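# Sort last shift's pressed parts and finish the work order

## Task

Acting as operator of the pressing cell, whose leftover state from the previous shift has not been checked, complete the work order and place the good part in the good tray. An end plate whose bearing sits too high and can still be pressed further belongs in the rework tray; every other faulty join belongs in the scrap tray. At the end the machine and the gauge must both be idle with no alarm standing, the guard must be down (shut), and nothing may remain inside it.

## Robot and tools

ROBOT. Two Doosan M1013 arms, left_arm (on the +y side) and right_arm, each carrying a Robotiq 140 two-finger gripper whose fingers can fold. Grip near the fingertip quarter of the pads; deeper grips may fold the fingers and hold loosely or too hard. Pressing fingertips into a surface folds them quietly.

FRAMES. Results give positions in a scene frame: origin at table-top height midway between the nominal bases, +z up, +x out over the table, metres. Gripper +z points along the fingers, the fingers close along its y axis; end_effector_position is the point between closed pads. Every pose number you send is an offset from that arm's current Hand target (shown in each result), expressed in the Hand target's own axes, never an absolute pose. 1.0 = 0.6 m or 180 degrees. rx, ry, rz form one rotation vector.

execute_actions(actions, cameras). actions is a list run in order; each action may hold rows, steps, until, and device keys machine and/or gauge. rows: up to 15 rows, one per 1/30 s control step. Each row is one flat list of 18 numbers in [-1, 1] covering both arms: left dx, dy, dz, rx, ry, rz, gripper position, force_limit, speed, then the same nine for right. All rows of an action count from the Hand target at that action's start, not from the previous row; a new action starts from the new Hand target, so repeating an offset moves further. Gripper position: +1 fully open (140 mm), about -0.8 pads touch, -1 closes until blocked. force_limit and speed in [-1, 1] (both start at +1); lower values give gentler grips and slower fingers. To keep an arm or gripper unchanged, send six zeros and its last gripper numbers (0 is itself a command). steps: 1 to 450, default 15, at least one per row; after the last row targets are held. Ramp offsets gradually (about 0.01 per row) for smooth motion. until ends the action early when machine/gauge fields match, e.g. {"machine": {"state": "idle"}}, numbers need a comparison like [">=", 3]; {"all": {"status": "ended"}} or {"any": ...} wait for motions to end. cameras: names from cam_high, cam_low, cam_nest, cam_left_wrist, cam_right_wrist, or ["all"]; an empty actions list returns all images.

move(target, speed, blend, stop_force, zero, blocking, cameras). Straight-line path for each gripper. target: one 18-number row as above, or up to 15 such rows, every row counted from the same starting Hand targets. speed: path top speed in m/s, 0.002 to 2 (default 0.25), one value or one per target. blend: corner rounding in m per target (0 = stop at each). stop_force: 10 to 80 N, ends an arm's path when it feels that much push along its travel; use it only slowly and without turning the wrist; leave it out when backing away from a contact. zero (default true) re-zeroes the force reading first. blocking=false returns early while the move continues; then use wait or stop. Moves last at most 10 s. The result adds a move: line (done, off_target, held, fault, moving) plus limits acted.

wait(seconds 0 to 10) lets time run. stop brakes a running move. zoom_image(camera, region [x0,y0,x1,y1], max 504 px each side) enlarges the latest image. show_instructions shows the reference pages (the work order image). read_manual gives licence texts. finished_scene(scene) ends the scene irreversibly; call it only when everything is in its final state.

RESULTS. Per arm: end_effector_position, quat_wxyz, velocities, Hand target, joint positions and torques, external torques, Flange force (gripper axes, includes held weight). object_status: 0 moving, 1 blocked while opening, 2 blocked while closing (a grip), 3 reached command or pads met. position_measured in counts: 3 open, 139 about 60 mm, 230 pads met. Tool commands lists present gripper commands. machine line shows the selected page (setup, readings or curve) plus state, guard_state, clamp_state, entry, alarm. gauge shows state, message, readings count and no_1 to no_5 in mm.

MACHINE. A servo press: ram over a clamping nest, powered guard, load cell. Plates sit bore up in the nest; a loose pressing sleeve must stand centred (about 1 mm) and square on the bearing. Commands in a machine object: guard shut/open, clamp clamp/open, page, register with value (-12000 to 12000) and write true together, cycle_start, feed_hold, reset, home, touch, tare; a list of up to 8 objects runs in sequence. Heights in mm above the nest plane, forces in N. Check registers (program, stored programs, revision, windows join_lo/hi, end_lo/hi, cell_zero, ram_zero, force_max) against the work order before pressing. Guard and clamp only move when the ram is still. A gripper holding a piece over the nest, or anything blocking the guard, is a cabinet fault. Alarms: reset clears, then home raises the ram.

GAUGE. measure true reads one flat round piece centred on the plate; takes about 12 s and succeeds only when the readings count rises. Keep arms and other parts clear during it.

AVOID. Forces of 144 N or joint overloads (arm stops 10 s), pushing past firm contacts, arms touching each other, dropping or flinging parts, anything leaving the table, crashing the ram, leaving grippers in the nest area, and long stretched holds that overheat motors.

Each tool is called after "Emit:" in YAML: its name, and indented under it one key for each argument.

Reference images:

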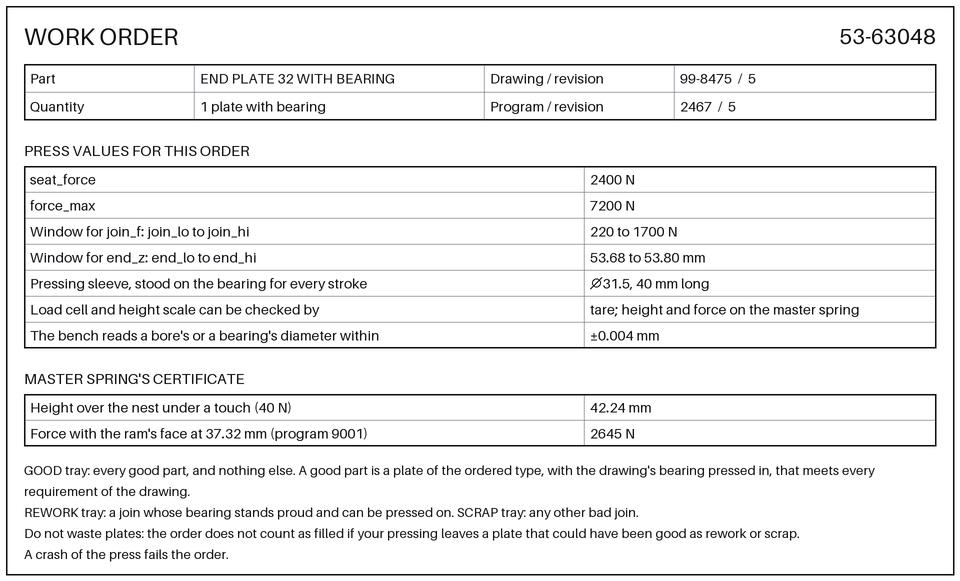

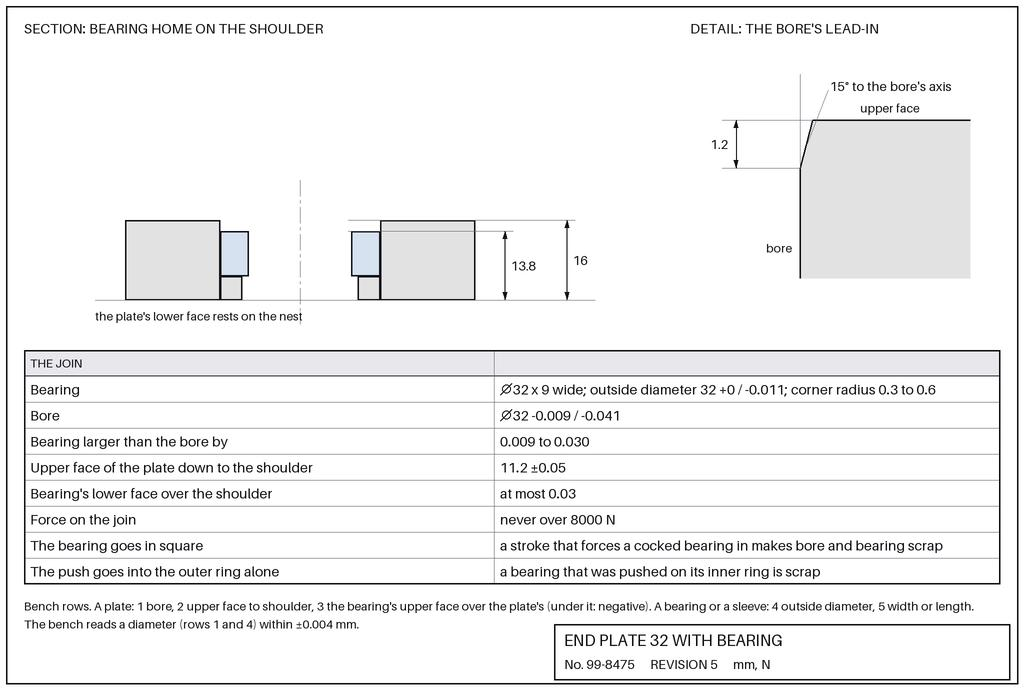

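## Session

Emit:
execute_actions:
  actions: []

Emit:
zoom_image:
  camera: "cam_high"
  region: [270, 180, 504, 414]

Emit:
zoom_image:
  camera: "cam_high"
  region: [330, 260, 504, 434]

Emit:
zoom_image:
  camera: "cam_low"
  region: [354, 250, 504, 400]

Emit:
zoom_image:
  camera: "cam_nest"
  region: [80, 100, 400, 420]

Scene clock: 0.00 s.
left_arm: end_effector_position=(+0.3504, +0.4137, +0.3944) position_measured=3 object_status=3 end_effector_quat_wxyz=(-0.033, +0.999, -0.023, +0.019) | right_arm: end_effector_position=(+0.5274, -0.6617, +0.3944) position_measured=3 object_status=3 end_effector_quat_wxyz=(-0.033, +0.999, -0.038, +0.020)
Joint positions: left_arm=[-0.195 -0.211 1.886 0.073 1.442 1.383] | right_arm=[-0.195 -0.211 1.886 0.073 1.442 1.383]
Joint velocities: within noise
Joint torques (N m): no reading
External joint torques (N m): no reading
Flange force (N): no reading
Hand target: left_arm +0.3504, +0.4137, +0.3944; -0.033, +0.999, -0.023, +0.019 | right_arm +0.5274, -0.6617, +0.3944; -0.033, +0.999, -0.038, +0.020
Tool commands: left_gripper/position=+1.0 left_gripper/force_limit=+1.0 left_gripper/speed=+1.0 right_gripper/position=+1.0 right_gripper/force_limit=+1.0 right_gripper/speed=+1.0
machine.setup: program=+1471 ram_zero=+166.452 seat_force=+3000 force_max=+7200 join_lo=+220 join_hi=+2230 end_lo=+57.780 end_hi=+57.900 cell_gain=+2.139 cell_zero=+149 program_revision=+2 program_top=+57.900 stored1_number=+9001 stored1_revision=+1 stored2_number=+5157 stored2_revision=+4 stored3_number=+2467 stored3_revision=+5 stored4_number=+3026 stored4_revision=+3 stored5_number=+1471 stored5_revision=+2
machine: state=idle guard_state=shut clamp_state=clamped guard_answer=taken clamp_answer=taken page=setup entry=no_entry entries=0 alarm=no_alarm queue=idle queue_left=0
gauge: message=nothing_yet readings=0 no_1=0.000 no_2=0.000 no_3=0.000 no_4=0.000 no_5=0.000

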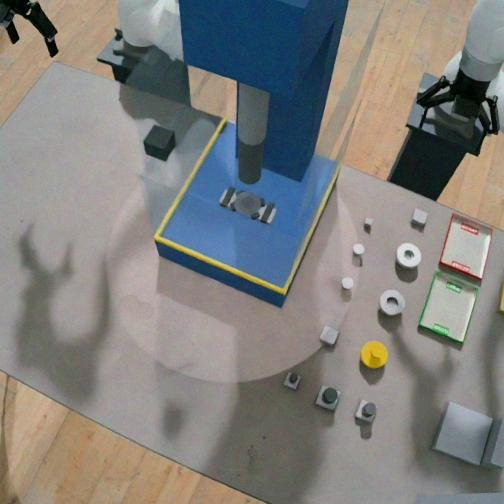

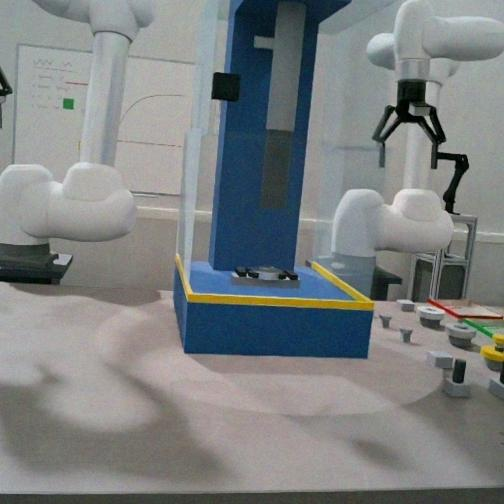

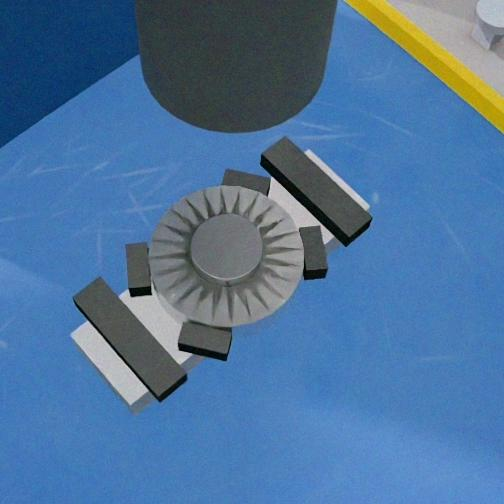

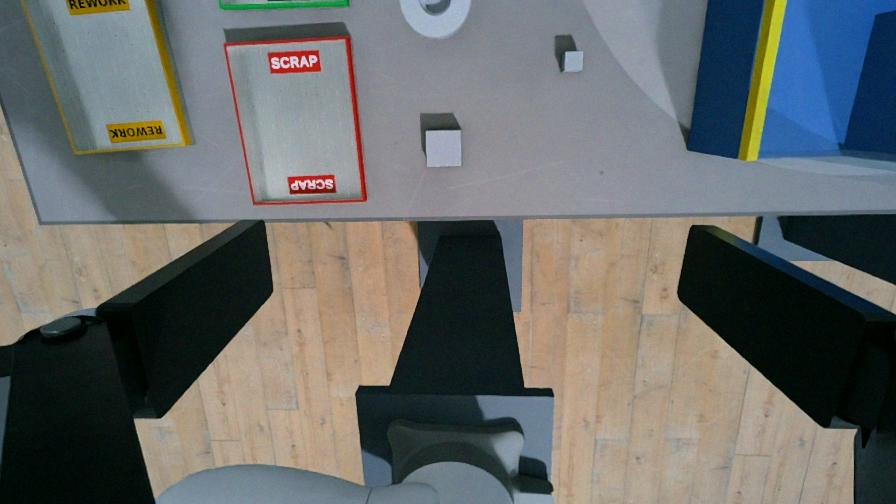

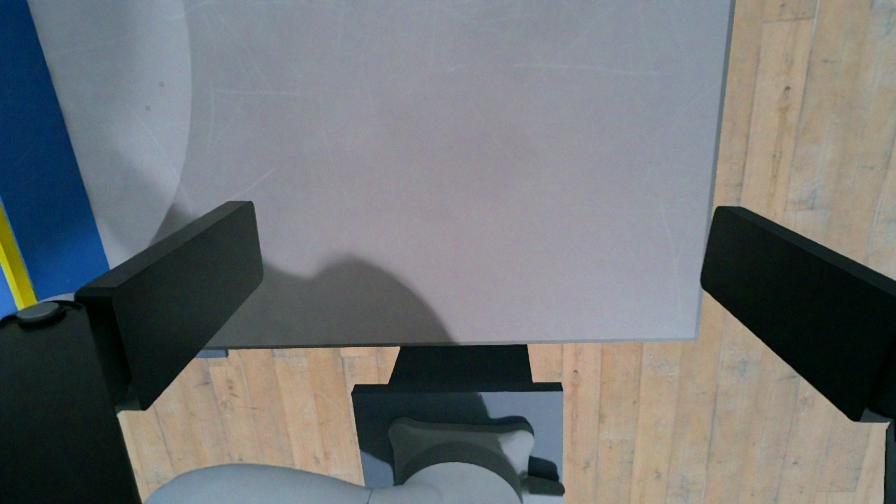

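Scaled by 2.154 from the camera's 504x504 image, which has a finer 720x720 frame.

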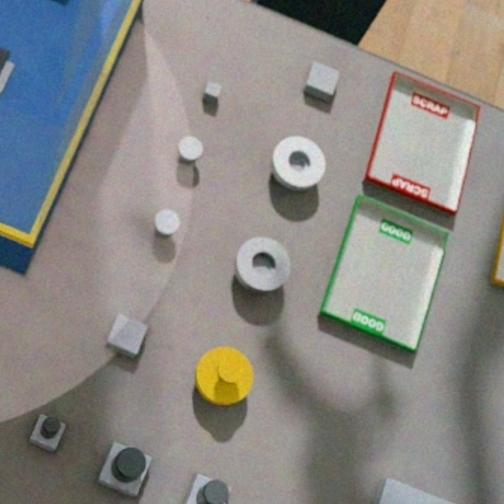

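Scaled by 2.897 from the camera's 504x504 image, which has a finer 720x720 frame.

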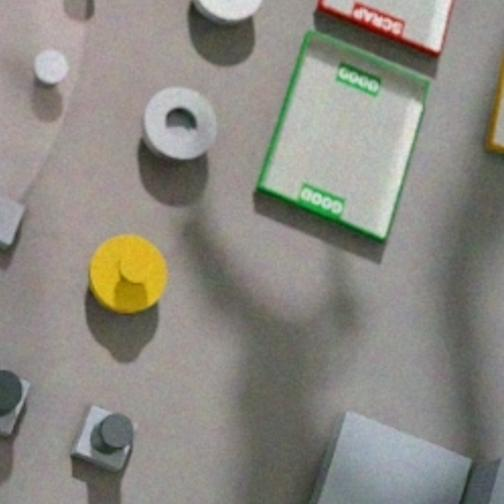

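Scaled by 3.360 from the camera's 504x504 image, which has a finer 720x720 frame.

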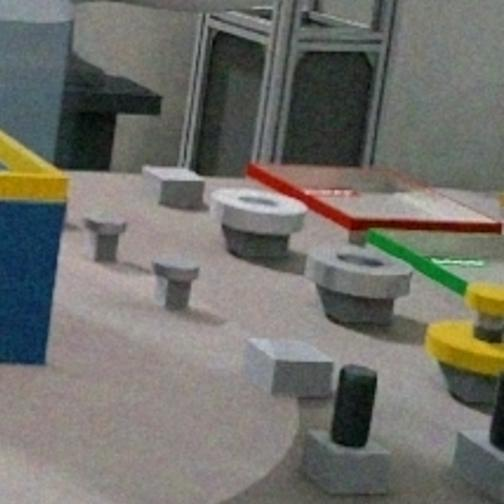

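Scaled by 1.575 from the camera's 504x504 image, which has a finer 720x720 frame.

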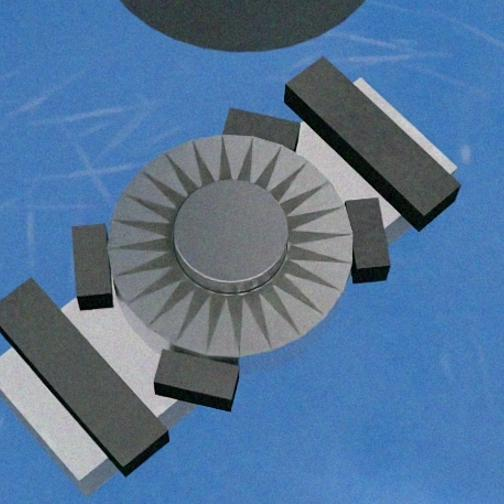

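Emit:
execute_actions:
  actions:
    - {"machine":[{"register":"program","value":2467,"write":true},{"guard":"open"}],"steps":120,"until":{"machine":{"guard_state":"open"}}}
  cameras: ["cam_nest","cam_low"]

Emit:
zoom_image:
  camera: "cam_nest"
  region: [140, 160, 310, 330]

Emit:
zoom_image:
  camera: "cam_low"
  region: [220, 240, 310, 330]

Scene clock: 25.23 s.
left_arm: end_effector_position=(+0.3504, +0.4137, +0.3944) position_measured=3 object_status=3 end_effector_quat_wxyz=(-0.033, +0.999, -0.023, +0.019) | right_arm: end_effector_position=(+0.5274, -0.6617, +0.3944) position_measured=3 object_status=3 end_effector_quat_wxyz=(-0.033, +0.999, -0.038, +0.020)
Joint positions: left_arm=[-0.195 -0.211 1.886 0.073 1.442 1.383] | right_arm=[-0.195 -0.211 1.886 0.073 1.442 1.383]
Joint torques (N m): left_arm=[-1.7 -19.99 -41.79 4.95 0.21 -0.64] | right_arm=[0.59 -19.45 -42.46 4.46 -0.11 -0.46]
External joint torques (N m): left_arm=[1.68 -0.43 -0.51 -0.44 -0.34 0.63] | right_arm=[-0.59 -0.85 0.39 0.03 -0.01 0.45]
Flange force (N): left_arm=[1.0 -5.4 0.0] | right_arm=[-2.0 0.2 0.4]
Hand target: left_arm +0.3504, +0.4137, +0.3944; -0.033, +0.999, -0.023, +0.019 | right_arm +0.5274, -0.6617, +0.3944; -0.033, +0.999, -0.038, +0.020
Tool commands: left_gripper/position=+1.0 left_gripper/force_limit=+1.0 left_gripper/speed=+1.0 right_gripper/position=+1.0 right_gripper/force_limit=+1.0 right_gripper/speed=+1.0
machine.setup: program=+2467 ram_zero=+166.452 seat_force=+3000 force_max=+7200 join_lo=+220 join_hi=+2230 end_lo=+57.780 end_hi=+57.900 cell_gain=+2.139 cell_zero=+149 program_revision=+5 program_top=+53.800 stored1_number=+9001 stored1_revision=+1 stored2_number=+5157 stored2_revision=+4 stored3_number=+2467 stored3_revision=+5 stored4_number=+3026 stored4_revision=+3 stored5_number=+1471 stored5_revision=+2
machine: state=idle guard_state=open clamp_state=clamped guard_answer=taken clamp_answer=taken page=setup entry=taken entries=1 alarm=no_alarm queue=running queue_left=0
gauge: message=nothing_yet readings=0 no_1=0.000 no_2=0.000 no_3=0.000 no_4=0.000 no_5=0.000
Images, in order (width x height): cam_low 504x504, cam_nest 504x504.

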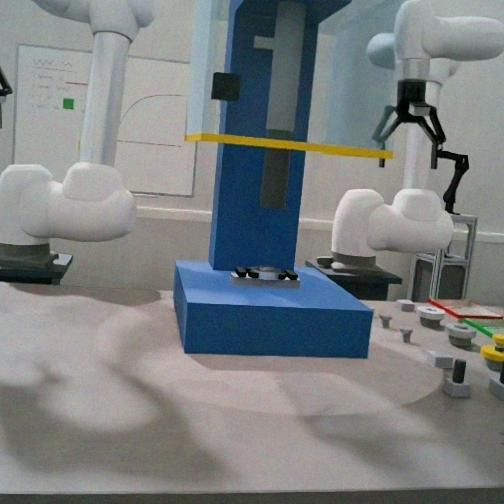

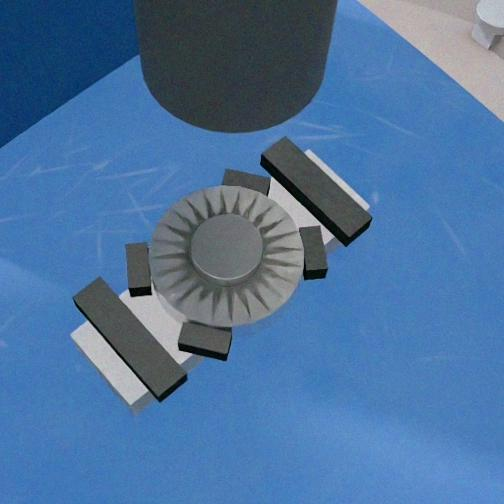

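Scaled by 2.965 from the camera's 504x504 image, which has a finer 720x720 frame.

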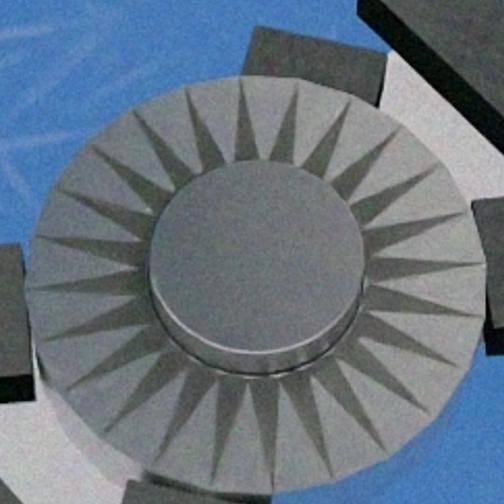

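Scaled by 5.600 from the camera's 504x504 image, which has a finer 720x720 frame.

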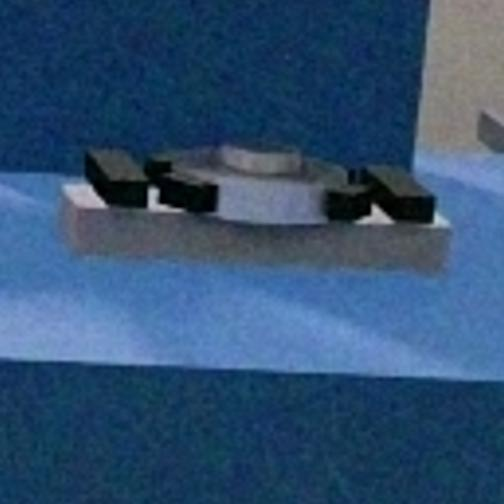

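Emit:
execute_actions:
  actions:
    - {"machine":[{"register":"seat_force","value":2400,"write":true},{"register":"join_hi","value":1700,"write":true},{"register":"end_lo","value":53.68,"write":true},{"register":"end_hi","value":53.80,"write":true},{"tare":true},{"page":"setup"}],"steps":90,"until":{"machine":{"queue":["!=","running"]}}}
  cameras: ["all"]

Scene clock: 54.70 s.
left_arm: end_effector_position=(+0.3504, +0.4137, +0.3944) position_measured=3 object_status=3 end_effector_quat_wxyz=(-0.033, +0.999, -0.023, +0.019) | right_arm: end_effector_position=(+0.5274, -0.6617, +0.3944) position_measured=3 object_status=3 end_effector_quat_wxyz=(-0.033, +0.999, -0.038, +0.020)
Joint positions: left_arm=[-0.195 -0.211 1.886 0.073 1.442 1.383] | right_arm=[-0.195 -0.211 1.886 0.073 1.442 1.383]
Joint torques (N m): left_arm=[-1.81 -19.91 -41.72 4.97 0.22 -0.62] | right_arm=[0.34 -19.4 -42.54 4.47 -0.16 -0.51]
External joint torques (N m): left_arm=[1.82 -0.62 -0.66 -0.43 -0.34 0.62] | right_arm=[-0.36 -0.89 0.53 0.01 0.04 0.51]
Flange force (N): left_arm=[1.0 -5.7 -0.3] | right_arm=[-2.2 -0.5 0.5]
Hand target: left_arm +0.3504, +0.4137, +0.3944; -0.033, +0.999, -0.023, +0.019 | right_arm +0.5274, -0.6617, +0.3944; -0.033, +0.999, -0.038, +0.020
Tool commands: left_gripper/position=+1.0 left_gripper/force_limit=+1.0 left_gripper/speed=+1.0 right_gripper/position=+1.0 right_gripper/force_limit=+1.0 right_gripper/speed=+1.0
machine.setup: program=+2467 ram_zero=+166.452 seat_force=+2400 force_max=+7200 join_lo=+220 join_hi=+1700 end_lo=+53.680 end_hi=+53.800 cell_gain=+2.139 cell_zero=+149 program_revision=+5 program_top=+53.800 stored1_number=+9001 stored1_revision=+1 stored2_number=+5157 stored2_revision=+4 stored3_number=+2467 stored3_revision=+5 stored4_number=+3026 stored4_revision=+3 stored5_number=+1471 stored5_revision=+2
machine: state=idle guard_state=open clamp_state=clamped guard_answer=taken clamp_answer=taken page=setup entry=taken entries=6 alarm=no_alarm queue=done queue_left=0
gauge: message=nothing_yet readings=0 no_1=0.000 no_2=0.000 no_3=0.000 no_4=0.000 no_5=0.000

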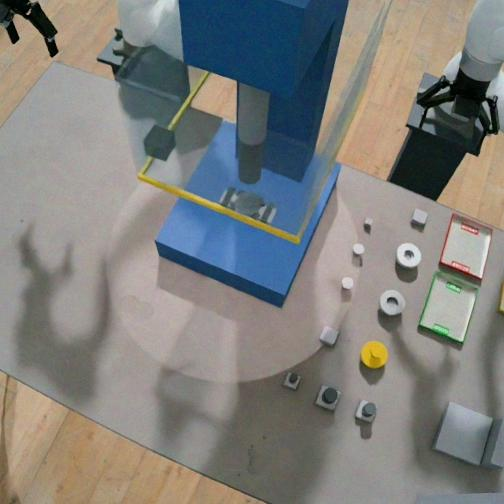

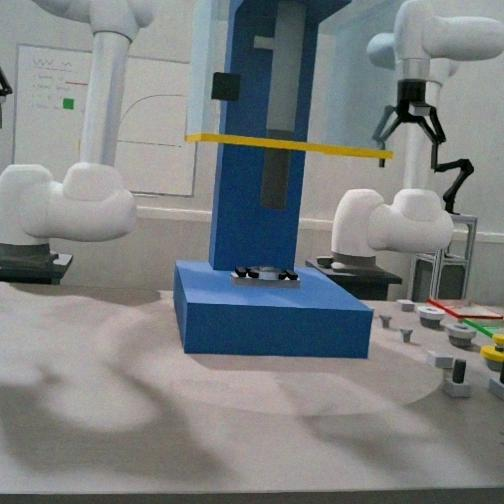

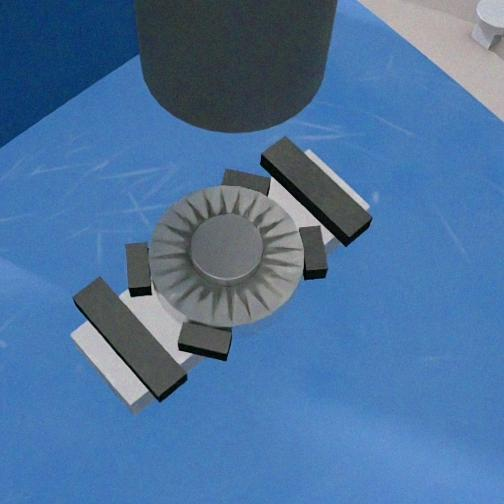

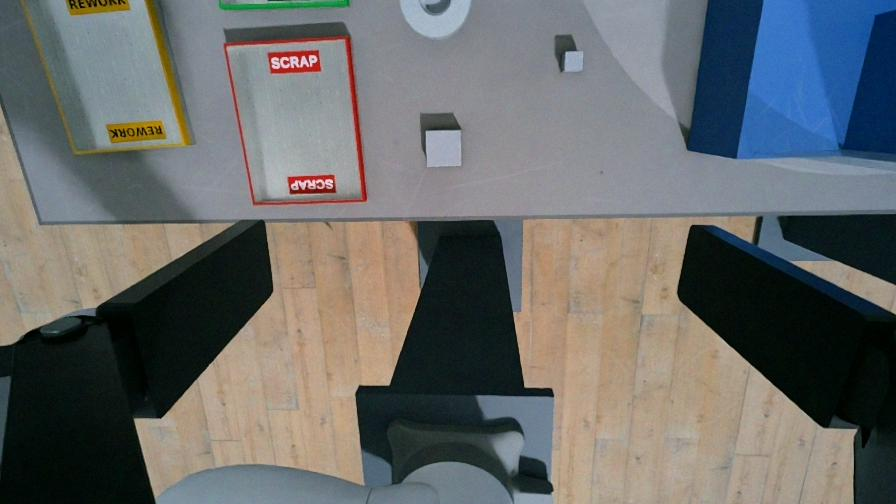

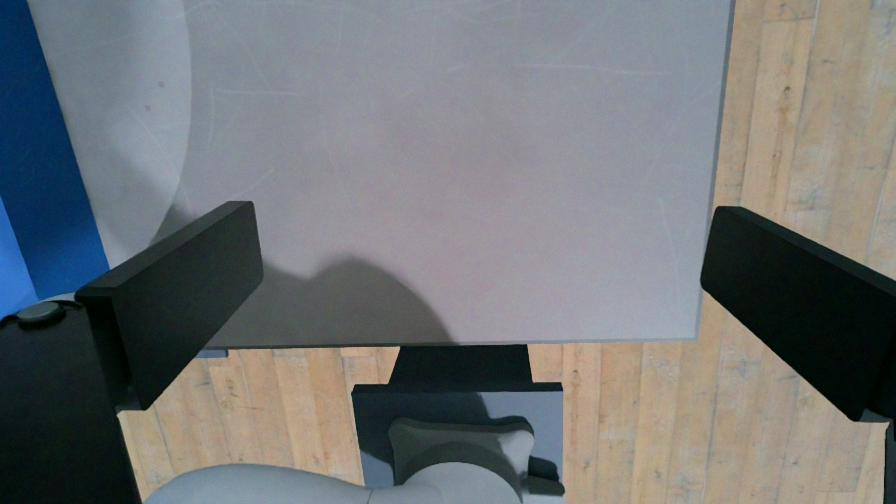

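Emit:
zoom_image:
  camera: "cam_nest"
  region: [124, 150, 344, 370]

Emit:
zoom_image:
  camera: "cam_low"
  region: [220, 250, 310, 300]

Emit:
zoom_image:
  camera: "cam_high"
  region: [270, 190, 504, 424]

Scaled by 2.291 from the camera's 504x504 image, which has a finer 720x720 frame.

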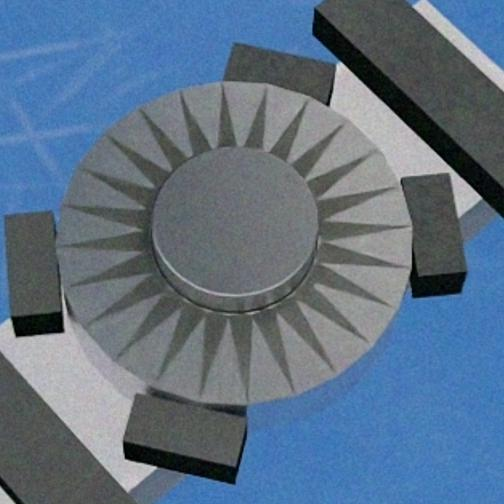

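Scaled by 5.600 from the camera's 504x504 image, which has a finer 720x720 frame.

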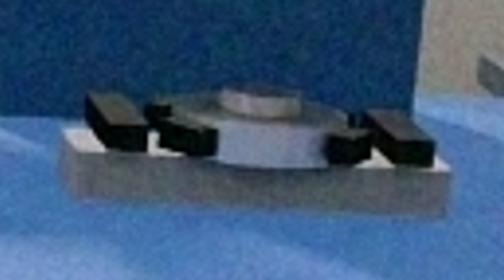

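Scaled by 2.154 from the camera's 504x504 image, which has a finer 720x720 frame.

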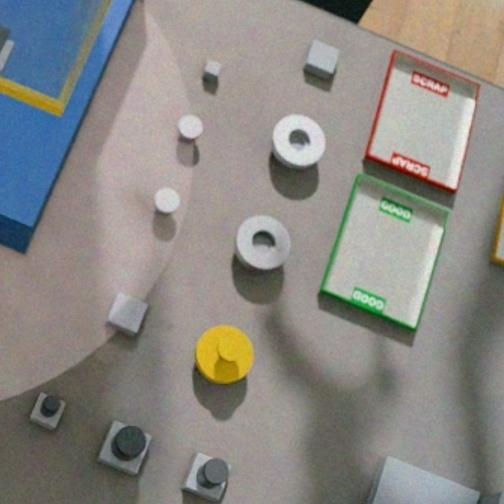

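Emit:
move:
  target:
    - [0.414,0.083,0.132,-0.2596,0.2596,0.4496,0.4,0,-1,0,0,0,0,0,0,1,1,1]
  speed: 0.25

Emit:
execute_actions:
  actions:
    - {"machine":{"clamp":"open"},"steps":45}
  cameras: ["cam_left_wrist","cam_nest"]

Scene clock: 69.37 s.
left_arm: end_effector_position=(+0.5993, +0.3577, +0.3214) position_measured=78 object_status=3 end_effector_quat_wxyz=(+0.329, +0.603, -0.644, +0.337) | right_arm: end_effector_position=(+0.5274, -0.6617, +0.3944) position_measured=3 object_status=3 end_effector_quat_wxyz=(-0.033, +0.999, -0.038, +0.020)
Joint positions: left_arm=[0.237 0.355 1.686 -0.948 1.487 3.699] | right_arm=[-0.195 -0.211 1.886 0.073 1.442 1.383]
Joint torques (N m): left_arm=[-1.87 -72.2 -35.53 0.51 1.47 -0.57] | right_arm=[0.24 -19.54 -42.53 4.52 -0.12 -0.48]
External joint torques (N m): left_arm=[1.86 0.13 -0.21 -0.27 -0.33 0.56] | right_arm=[-0.2 -0.87 0.34 -0.02 0 0.48]
Flange force (N): left_arm=[-2.2 0.5 -1.5] | right_arm=[-1.8 -0.8 0.3]
Hand target: left_arm +0.5993, +0.3577, +0.3214; +0.329, +0.603, -0.644, +0.337 | right_arm +0.5274, -0.6617, +0.3944; -0.033, +0.999, -0.038, +0.020
Off the commanded pose: left_arm 0.000 m, 0 deg | right_arm 0.000 m, 0 deg.
machine.setup: program=+2467 ram_zero=+166.452 seat_force=+2400 force_max=+7200 join_lo=+220 join_hi=+1700 end_lo=+53.680 end_hi=+53.800 cell_gain=+2.139 cell_zero=+149 program_revision=+5 program_top=+53.800 stored1_number=+9001 stored1_revision=+1 stored2_number=+5157 stored2_revision=+4 stored3_number=+2467 stored3_revision=+5 stored4_number=+3026 stored4_revision=+3 stored5_number=+1471 stored5_revision=+2
machine: state=idle guard_state=open clamp_state=clamped guard_answer=taken clamp_answer=taken page=setup entry=taken entries=6 alarm=no_alarm queue=done queue_left=0
gauge: message=nothing_yet readings=0 no_1=0.000 no_2=0.000 no_3=0.000 no_4=0.000 no_5=0.000
move: done

Scene clock: 71.07 s.
left_arm: end_effector_position=(+0.5993, +0.3577, +0.3214) position_measured=78 object_status=3 end_effector_quat_wxyz=(+0.329, +0.603, -0.644, +0.337) | right_arm: end_effector_position=(+0.5274, -0.6617, +0.3944) position_measured=3 object_status=3 end_effector_quat_wxyz=(-0.033, +0.999, -0.038, +0.020)
Joint positions: left_arm=[0.237 0.355 1.686 -0.948 1.487 3.699] | right_arm=[-0.195 -0.211 1.886 0.073 1.442 1.383]
Joint torques (N m): left_arm=[-1.77 -71.74 -35.41 0.48 1.49 -0.6] | right_arm=[0.56 -19.62 -42.56 4.5 -0.11 -0.47]
External joint torques (N m): left_arm=[1.72 -0.28 -0.38 -0.24 -0.35 0.6] | right_arm=[-0.55 -0.65 0.62 -0.02 0 0.47]
Flange force (N): left_arm=[-1.8 0.7 -1.5] | right_arm=[-2.0 0.0 0.8]
Hand target: left_arm +0.5993, +0.3577, +0.3214; +0.329, +0.603, -0.644, +0.337 | right_arm +0.5274, -0.6617, +0.3944; -0.033, +0.999, -0.038, +0.020
Tool commands: left_gripper/position=+0.4 left_gripper/force_limit=+0.0 left_gripper/speed=-1.0 right_gripper/position=+1.0 right_gripper/force_limit=+1.0 right_gripper/speed=+1.0
Off the commanded pose: left_arm 0.000 m, 0 deg | right_arm 0.000 m, 0 deg.
machine.setup: program=+2467 ram_zero=+166.452 seat_force=+2400 force_max=+7200 join_lo=+220 join_hi=+1700 end_lo=+53.680 end_hi=+53.800 cell_gain=+2.139 cell_zero=+149 program_revision=+5 program_top=+53.800 stored1_number=+9001 stored1_revision=+1 stored2_number=+5157 stored2_revision=+4 stored3_number=+2467 stored3_revision=+5 stored4_number=+3026 stored4_revision=+3 stored5_number=+1471 stored5_revision=+2
machine: state=idle guard_state=open clamp_state=open guard_answer=taken clamp_answer=taken page=setup entry=taken entries=6 alarm=no_alarm queue=running queue_left=0
gauge: message=nothing_yet readings=0 no_1=0.000 no_2=0.000 no_3=0.000 no_4=0.000 no_5=0.000
Images, in order (width x height): cam_nest 504x504, cam_left_wrist 896x504.

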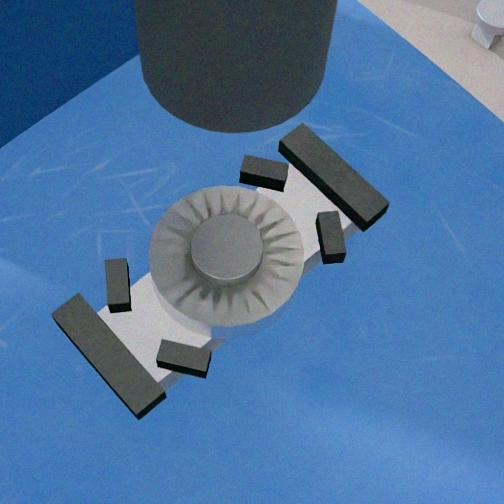

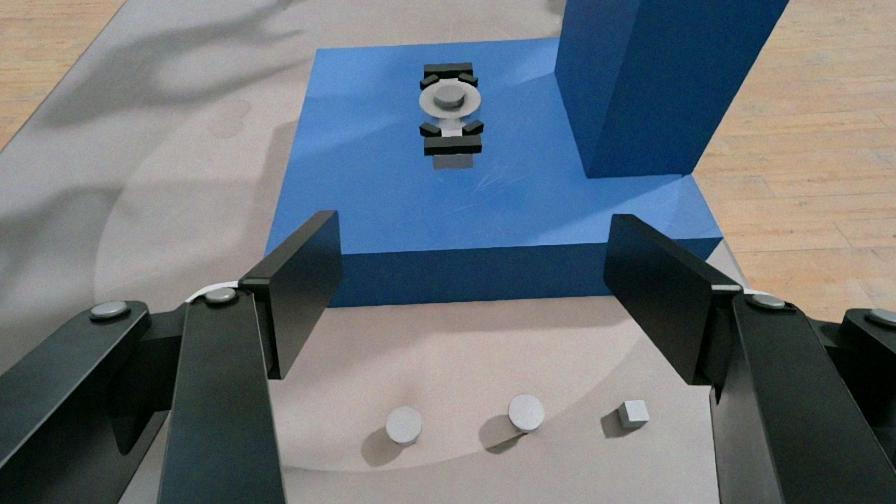

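Emit:
move:
  target:
    - [0,0,0,0.0066,0.024,-0.0176,0.4,0,-1,0,0,0,0,0,0,1,1,1]

Scene clock: 76.07 s.
left_arm: end_effector_position=(+0.5993, +0.3577, +0.3214) position_measured=78 object_status=3 end_effector_quat_wxyz=(+0.356, +0.610, -0.611, +0.357) | right_arm: end_effector_position=(+0.5274, -0.6617, +0.3944) position_measured=3 object_status=3 end_effector_quat_wxyz=(-0.033, +0.999, -0.038, +0.020)
Joint positions: left_arm=[0.257 0.367 1.711 -1.017 1.503 3.691] | right_arm=[-0.195 -0.211 1.886 0.073 1.442 1.383]
Joint torques (N m): left_arm=[-2.07 -72.06 -34.35 0.26 1.64 -0.62] | right_arm=[0.53 -19.24 -42.44 4.51 -0.14 -0.45]
External joint torques (N m): left_arm=[2.02 -0.27 -0.41 -0.34 -0.37 0.62] | right_arm=[-0.52 -0.97 0.52 -0.03 0.03 0.45]
Flange force (N): left_arm=[-1.9 0.6 -1.9] | right_arm=[-2.4 0.0 0.5]
Hand target: left_arm +0.5993, +0.3577, +0.3214; +0.356, +0.610, -0.611, +0.357 | right_arm +0.5274, -0.6617, +0.3944; -0.033, +0.999, -0.038, +0.020
Off the commanded pose: left_arm 0.000 m, 0 deg | right_arm 0.000 m, 0 deg.
machine.setup: program=+2467 ram_zero=+166.452 seat_force=+2400 force_max=+7200 join_lo=+220 join_hi=+1700 end_lo=+53.680 end_hi=+53.800 cell_gain=+2.139 cell_zero=+149 program_revision=+5 program_top=+53.800 stored1_number=+9001 stored1_revision=+1 stored2_number=+5157 stored2_revision=+4 stored3_number=+2467 stored3_revision=+5 stored4_number=+3026 stored4_revision=+3 stored5_number=+1471 stored5_revision=+2
machine: state=idle guard_state=open clamp_state=open guard_answer=taken clamp_answer=taken page=setup entry=taken entries=6 alarm=no_alarm queue=done queue_left=0
gauge: message=nothing_yet readings=0 no_1=0.000 no_2=0.000 no_3=0.000 no_4=0.000 no_5=0.000
move: done

Emit:
move:
  target:
    - [0.0219,0,0.04,0,0,0,0.4,0,-1,0,0,0,0,0,0,1,1,1]
    - [0.0219,0,0.5,0,0,0,0.4,0,-1,0,0,0,0,0,0,1,1,1]
    - [0.0219,0,0.6258,0,0,0,0.4,0,-1,0,0,0,0,0,0,1,1,1]
  speed: [0.2,0.15,0.05]
  blend: 0.01
  cameras: ["cam_left_wrist","cam_nest"]

Scene clock: 88.47 s.
left_arm: end_effector_position=(+0.5996, +0.0243, +0.1482) position_measured=78 object_status=3 end_effector_quat_wxyz=(+0.356, +0.610, -0.611, +0.357) | right_arm: end_effector_position=(+0.5274, -0.6617, +0.3944) position_measured=3 object_status=3 end_effector_quat_wxyz=(-0.033, +0.999, -0.038, +0.020)
Joint positions: left_arm=[-0.221 0.525 1.85 -1.354 1.042 3.822] | right_arm=[-0.195 -0.211 1.886 0.073 1.442 1.383]
Joint torques (N m): left_arm=[-2.04 -78.71 -26.98 -0.72 1.91 -0.65] | right_arm=[0.45 -19.62 -42.46 4.49 -0.13 -0.48]
External joint torques (N m): left_arm=[2.01 -0.54 0.09 -0.27 -0.38 0.65] | right_arm=[-0.44 -0.68 0.42 0 0.01 0.48]
Flange force (N): left_arm=[-2.1 1.1 -1.9] | right_arm=[-1.7 -0.2 0.5]
Hand target: left_arm +0.5996, +0.0243, +0.1482; +0.356, +0.610, -0.611, +0.357 | right_arm +0.5274, -0.6617, +0.3944; -0.033, +0.999, -0.038, +0.020
Off the commanded pose: left_arm 0.000 m, 0 deg | right_arm 0.000 m, 0 deg.
machine.setup: program=+2467 ram_zero=+166.452 seat_force=+2400 force_max=+7200 join_lo=+220 join_hi=+1700 end_lo=+53.680 end_hi=+53.800 cell_gain=+2.139 cell_zero=+149 program_revision=+5 program_top=+53.800 stored1_number=+9001 stored1_revision=+1 stored2_number=+5157 stored2_revision=+4 stored3_number=+2467 stored3_revision=+5 stored4_number=+3026 stored4_revision=+3 stored5_number=+1471 stored5_revision=+2
machine: state=idle guard_state=open clamp_state=open guard_answer=taken clamp_answer=taken page=setup entry=taken entries=6 alarm=no_alarm queue=done queue_left=0
gauge: message=nothing_yet readings=0 no_1=0.000 no_2=0.000 no_3=0.000 no_4=0.000 no_5=0.000
move: done
Images, in order (width x height): cam_nest 504x504, cam_left_wrist 896x504.

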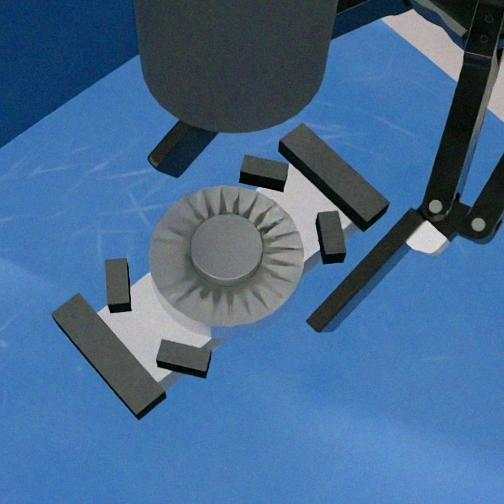

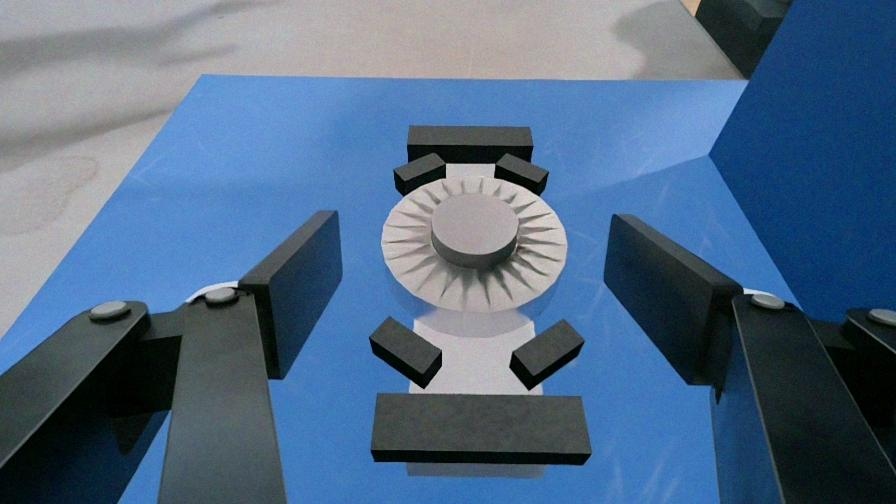

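Emit:
zoom_image:
  camera: "cam_left_wrist"
  region: [374, 170, 574, 330]

Scaled by 2.520 from the camera's 896x504 image, which has a finer 1280x720 frame.

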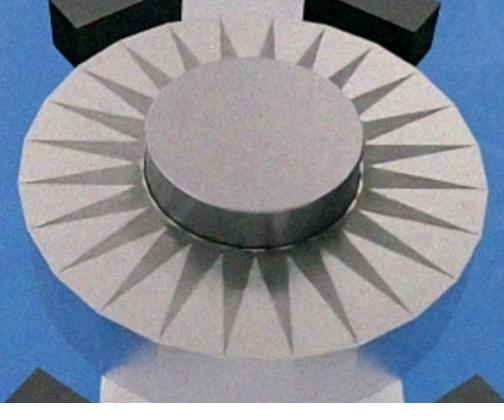

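Emit:
execute_actions:
  actions:
    - {"rows":[[0,0,0,0,0,0,-1,0,-1,0,0,0,0,0,0,1,1,1]],"steps":70}
  cameras: ["cam_left_wrist","cam_nest"]

Scene clock: 95.80 s.
left_arm: end_effector_position=(+0.5996, +0.0243, +0.1482) position_measured=127 object_status=2 end_effector_quat_wxyz=(+0.356, +0.610, -0.611, +0.357) | right_arm: end_effector_position=(+0.5274, -0.6617, +0.3944) position_measured=3 object_status=3 end_effector_quat_wxyz=(-0.033, +0.999, -0.038, +0.020)
Joint positions: left_arm=[-0.221 0.525 1.85 -1.354 1.042 3.822] | right_arm=[-0.195 -0.211 1.886 0.073 1.442 1.383]
Joint torques (N m): left_arm=[-4.15 -73.11 -24.4 0.37 0.5 -0.55] | right_arm=[0.68 -19.64 -42.37 4.49 -0.16 -0.5]
External joint torques (N m): left_arm=[4.07 -6.19 -2.6 -1.37 1.03 0.54] | right_arm=[-0.65 -0.63 0.41 0 0.04 0.49]
Flange force (N): left_arm=[2.8 1.4 -8.6] | right_arm=[-1.7 0.2 0.4]
Hand target: left_arm +0.5996, +0.0243, +0.1482; +0.356, +0.610, -0.611, +0.357 | right_arm +0.5274, -0.6617, +0.3944; -0.033, +0.999, -0.038, +0.020
Off the commanded pose: left_arm 0.000 m, 0 deg | right_arm 0.000 m, 0 deg.
machine.setup: program=+2467 ram_zero=+166.452 seat_force=+2400 force_max=+7200 join_lo=+220 join_hi=+1700 end_lo=+53.680 end_hi=+53.800 cell_gain=+2.139 cell_zero=+149 program_revision=+5 program_top=+53.800 stored1_number=+9001 stored1_revision=+1 stored2_number=+5157 stored2_revision=+4 stored3_number=+2467 stored3_revision=+5 stored4_number=+3026 stored4_revision=+3 stored5_number=+1471 stored5_revision=+2
machine: state=idle guard_state=open clamp_state=open guard_answer=taken clamp_answer=taken page=setup entry=taken entries=6 alarm=no_alarm queue=done queue_left=0
gauge: message=nothing_yet readings=0 no_1=0.000 no_2=0.000 no_3=0.000 no_4=0.000 no_5=0.000
Images, in order (width x height): cam_nest 504x504, cam_left_wrist 896x504.

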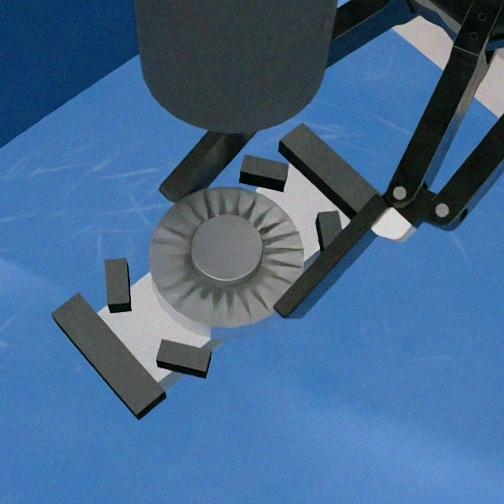

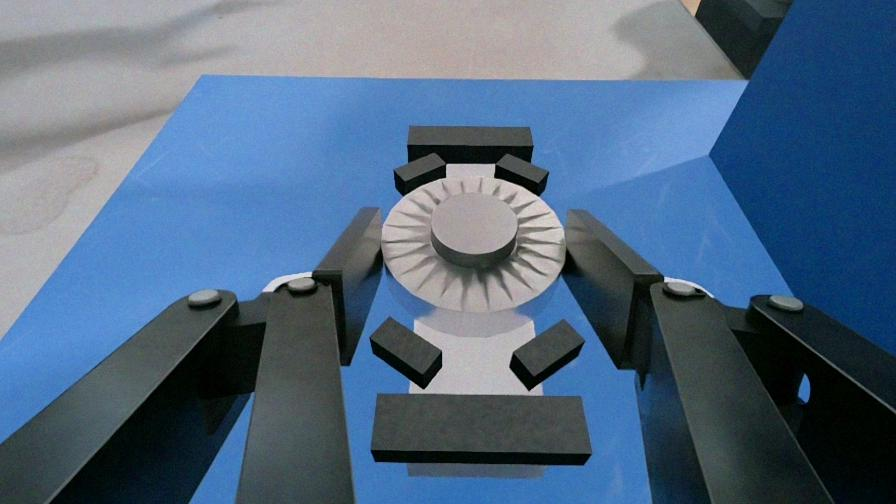

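Emit:
move:
  target:
    - [0.0436,0,-0.0247,0,0,0,-1,0,-1,0,0,0,0,0,0,1,1,1]
    - [0.0,0,-0.2,0,0,0,-1,0,-1,0,0,0,0,0,0,1,1,1]
    - [-0.174,0,-0.545,0,0,0,-1,0,-1,0,0,0,0,0,0,1,1,1]
  speed: [0.04,0.12,0.2]
  blend: 0.01
  cameras: ["cam_left_wrist"]

Scene clock: 102.80 s.
left_arm: end_effector_position=(+0.5994, +0.3603, +0.2181) position_measured=127 object_status=2 end_effector_quat_wxyz=(+0.356, +0.610, -0.611, +0.357) | right_arm: end_effector_position=(+0.5274, -0.6617, +0.3944) position_measured=3 object_status=3 end_effector_quat_wxyz=(-0.033, +0.999, -0.038, +0.020)
Joint positions: left_arm=[0.26 0.463 1.786 -1.032 1.416 3.84] | right_arm=[-0.195 -0.211 1.886 0.073 1.442 1.383]
Joint torques (N m): left_arm=[-2.29 -77.35 -30.18 -0.34 2.3 -0.62] | right_arm=[0.4 -19.07 -42.56 4.48 -0.15 -0.52]
External joint torques (N m): left_arm=[2.18 0.76 0.33 0.21 -0.73 0.62] | right_arm=[-0.38 -1.26 0.47 0.01 0.03 0.51]
Flange force (N): left_arm=[-3.5 1.1 -1.2] | right_arm=[-2.7 -0.6 0.4]
Hand target: left_arm +0.5995, +0.3604, +0.2181; +0.356, +0.610, -0.611, +0.357 | right_arm +0.5274, -0.6617, +0.3944; -0.033, +0.999, -0.038, +0.020
Off the commanded pose: left_arm 0.000 m, 0 deg | right_arm 0.000 m, 0 deg.
machine.setup: program=+2467 ram_zero=+166.452 seat_force=+2400 force_max=+7200 join_lo=+220 join_hi=+1700 end_lo=+53.680 end_hi=+53.800 cell_gain=+2.139 cell_zero=+149 program_revision=+5 program_top=+53.800 stored1_number=+9001 stored1_revision=+1 stored2_number=+5157 stored2_revision=+4 stored3_number=+2467 stored3_revision=+5 stored4_number=+3026 stored4_revision=+3 stored5_number=+1471 stored5_revision=+2
machine: state=idle guard_state=open clamp_state=open guard_answer=taken clamp_answer=taken page=setup entry=taken entries=6 alarm=no_alarm queue=done queue_left=0
gauge: message=nothing_yet readings=0 no_1=0.000 no_2=0.000 no_3=0.000 no_4=0.000 no_5=0.000
move: done
Images, in order (width x height): cam_left_wrist 896x504.

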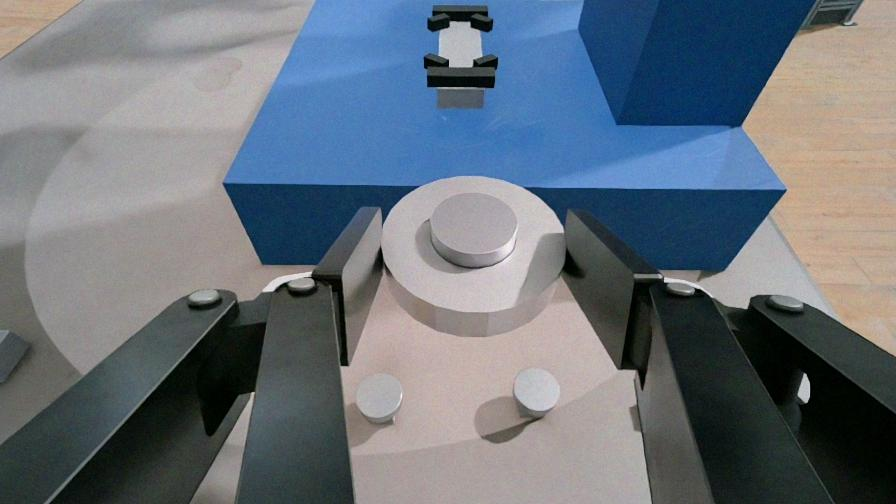

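Emit:
move:
  target: [-0.4223,-0.1675,-0.517,0.4355,0,-0.2465,-1,0,-1,0,0,0,0,0,0,1,1,1]
  speed: 0.2

Scene clock: 111.77 s.
left_arm: end_effector_position=(+0.7000, +0.7551, +0.1501) position_measured=127 object_status=2 end_effector_quat_wxyz=(+0.000, +0.864, +0.001, +0.504) | right_arm: end_effector_position=(+0.5274, -0.6617, +0.3944) position_measured=3 object_status=3 end_effector_quat_wxyz=(-0.033, +0.999, -0.038, +0.020)
Joint positions: left_arm=[0.516 0.386 2.087 -2.207 0.529 4.101] | right_arm=[-0.195 -0.211 1.886 0.073 1.442 1.383]
Joint torques (N m): left_arm=[-1.88 -65.81 -26.73 -2.35 2.8 -0.67] | right_arm=[0.44 -19.36 -42.52 4.48 -0.11 -0.48]
External joint torques (N m): left_arm=[1.87 0.87 1.15 0.04 -0.8 0.67] | right_arm=[-0.48 -0.89 0.48 0.01 -0.01 0.48]
Flange force (N): left_arm=[-3.5 -0.7 -0.6] | right_arm=[-2.2 -0.2 0.5]
Hand target: left_arm +0.7000, +0.7551, +0.1501; +0.000, +0.864, +0.001, +0.504 | right_arm +0.5274, -0.6617, +0.3944; -0.033, +0.999, -0.038, +0.020
Off the commanded pose: left_arm 0.000 m, 0 deg | right_arm 0.000 m, 0 deg.
machine.setup: program=+2467 ram_zero=+166.452 seat_force=+2400 force_max=+7200 join_lo=+220 join_hi=+1700 end_lo=+53.680 end_hi=+53.800 cell_gain=+2.139 cell_zero=+149 program_revision=+5 program_top=+53.800 stored1_number=+9001 stored1_revision=+1 stored2_number=+5157 stored2_revision=+4 stored3_number=+2467 stored3_revision=+5 stored4_number=+3026 stored4_revision=+3 stored5_number=+1471 stored5_revision=+2
machine: state=idle guard_state=open clamp_state=open guard_answer=taken clamp_answer=taken page=setup entry=taken entries=6 alarm=no_alarm queue=done queue_left=0
gauge: message=nothing_yet readings=0 no_1=0.000 no_2=0.000 no_3=0.000 no_4=0.000 no_5=0.000
move: done

Emit:
move:
  target: [0.067,-0.003,0.322,0,0,0,-1,0,-1,0,0,0,0,0,0,1,1,1]
  speed: 0.15

Emit:
move:
  target: [-0.0653,0,0.037,0,0,0,-1,0,-1,0,0,0,0,0,0,1,1,1]
  speed: 0.01
  stop_force: 10
  cameras: ["cam_left_wrist"]

Scene clock: 117.03 s.
left_arm: end_effector_position=(+0.8880, +0.7571, +0.0902) position_measured=127 object_status=2 end_effector_quat_wxyz=(+0.000, +0.864, +0.001, +0.504) | right_arm: end_effector_position=(+0.5274, -0.6617, +0.3944) position_measured=3 object_status=3 end_effector_quat_wxyz=(-0.033, +0.999, -0.038, +0.020)
Joint positions: left_arm=[0.401 0.652 1.762 -2.295 0.434 4.102] | right_arm=[-0.195 -0.211 1.886 0.073 1.442 1.383]
Joint torques (N m): left_arm=[-1.81 -92.7 -28.91 -2.53 2.82 -0.63] | right_arm=[0.52 -19.57 -42.37 4.46 -0.17 -0.47]
External joint torques (N m): left_arm=[1.8 1.35 1.07 0.04 -0.82 0.63] | right_arm=[-0.55 -0.67 0.36 0.03 0.05 0.47]
Flange force (N): left_arm=[-3.1 -0.4 -0.2] | right_arm=[-1.7 0.0 0.3]
Hand target: left_arm +0.8880, +0.7571, +0.0901; +0.000, +0.864, +0.001, +0.504 | right_arm +0.5274, -0.6617, +0.3944; -0.033, +0.999, -0.038, +0.020
Off the commanded pose: left_arm 0.000 m, 0 deg | right_arm 0.000 m, 0 deg.
machine.setup: program=+2467 ram_zero=+166.452 seat_force=+2400 force_max=+7200 join_lo=+220 join_hi=+1700 end_lo=+53.680 end_hi=+53.800 cell_gain=+2.139 cell_zero=+149 program_revision=+5 program_top=+53.800 stored1_number=+9001 stored1_revision=+1 stored2_number=+5157 stored2_revision=+4 stored3_number=+2467 stored3_revision=+5 stored4_number=+3026 stored4_revision=+3 stored5_number=+1471 stored5_revision=+2
machine: state=idle guard_state=open clamp_state=open guard_answer=taken clamp_answer=taken page=setup entry=taken entries=6 alarm=no_alarm queue=done queue_left=0
gauge: message=nothing_yet readings=0 no_1=0.000 no_2=0.000 no_3=0.000 no_4=0.000 no_5=0.000
move: done

Scene clock: 121.37 s.
left_arm: end_effector_position=(+0.8882, +0.7570, +0.0530) position_measured=127 object_status=2 end_effector_quat_wxyz=(+0.000, +0.863, +0.001, +0.504) | right_arm: end_effector_position=(+0.5274, -0.6617, +0.3944) position_measured=3 object_status=3 end_effector_quat_wxyz=(-0.033, +0.999, -0.038, +0.020)
Joint positions: left_arm=[0.401 0.698 1.768 -2.374 0.472 4.19] | right_arm=[-0.195 -0.211 1.886 0.073 1.442 1.383]
Joint torques (N m): left_arm=[-4.9 -79.28 -20.25 -1.5 -0.17 -0.89] | right_arm=[0.28 -19.62 -42.52 4.5 -0.09 -0.49]
External joint torques (N m): left_arm=[4.86 -14.22 -6.04 -1 2.29 0.89] | right_arm=[-0.29 -0.57 0.64 -0.02 -0.02 0.48]
Flange force (N): left_arm=[7.5 -1.5 -12.9] | right_arm=[-1.7 -0.6 0.9]
Hand target: left_arm +0.8881, +0.7570, +0.0530; +0.000, +0.863, +0.001, +0.504 (not the last commanded pose) | right_arm +0.5274, -0.6617, +0.3944; -0.033, +0.999, -0.038, +0.020
Off the commanded pose: left_arm 0.008 m, 0 deg | right_arm 0.000 m, 0 deg.
machine.setup: program=+2467 ram_zero=+166.452 seat_force=+2400 force_max=+7200 join_lo=+220 join_hi=+1700 end_lo=+53.680 end_hi=+53.800 cell_gain=+2.139 cell_zero=+149 program_revision=+5 program_top=+53.800 stored1_number=+9001 stored1_revision=+1 stored2_number=+5157 stored2_revision=+4 stored3_number=+2467 stored3_revision=+5 stored4_number=+3026 stored4_revision=+3 stored5_number=+1471 stored5_revision=+2
machine: state=idle guard_state=open clamp_state=open guard_answer=taken clamp_answer=taken page=setup entry=taken entries=6 alarm=no_alarm queue=done queue_left=0
gauge: message=nothing_yet readings=0 no_1=0.000 no_2=0.000 no_3=0.000 no_4=0.000 no_5=0.000
move: contact (left_arm)
Images, in order (width x height): cam_left_wrist 896x504.

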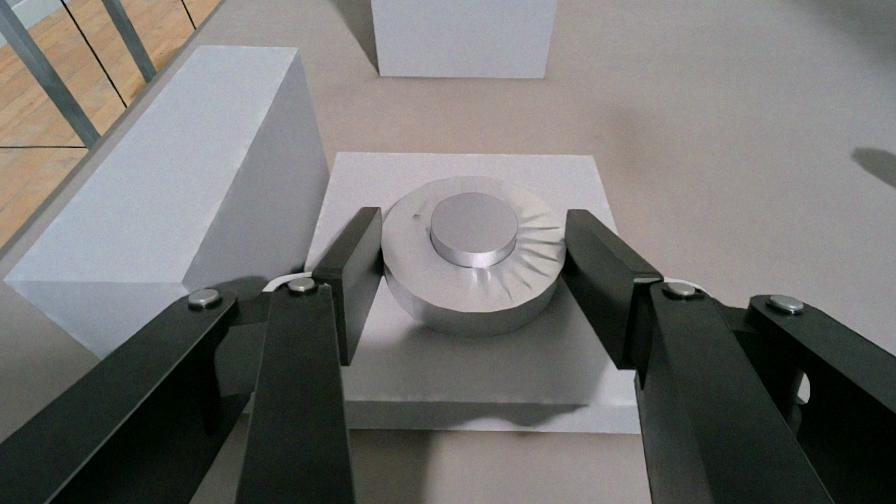

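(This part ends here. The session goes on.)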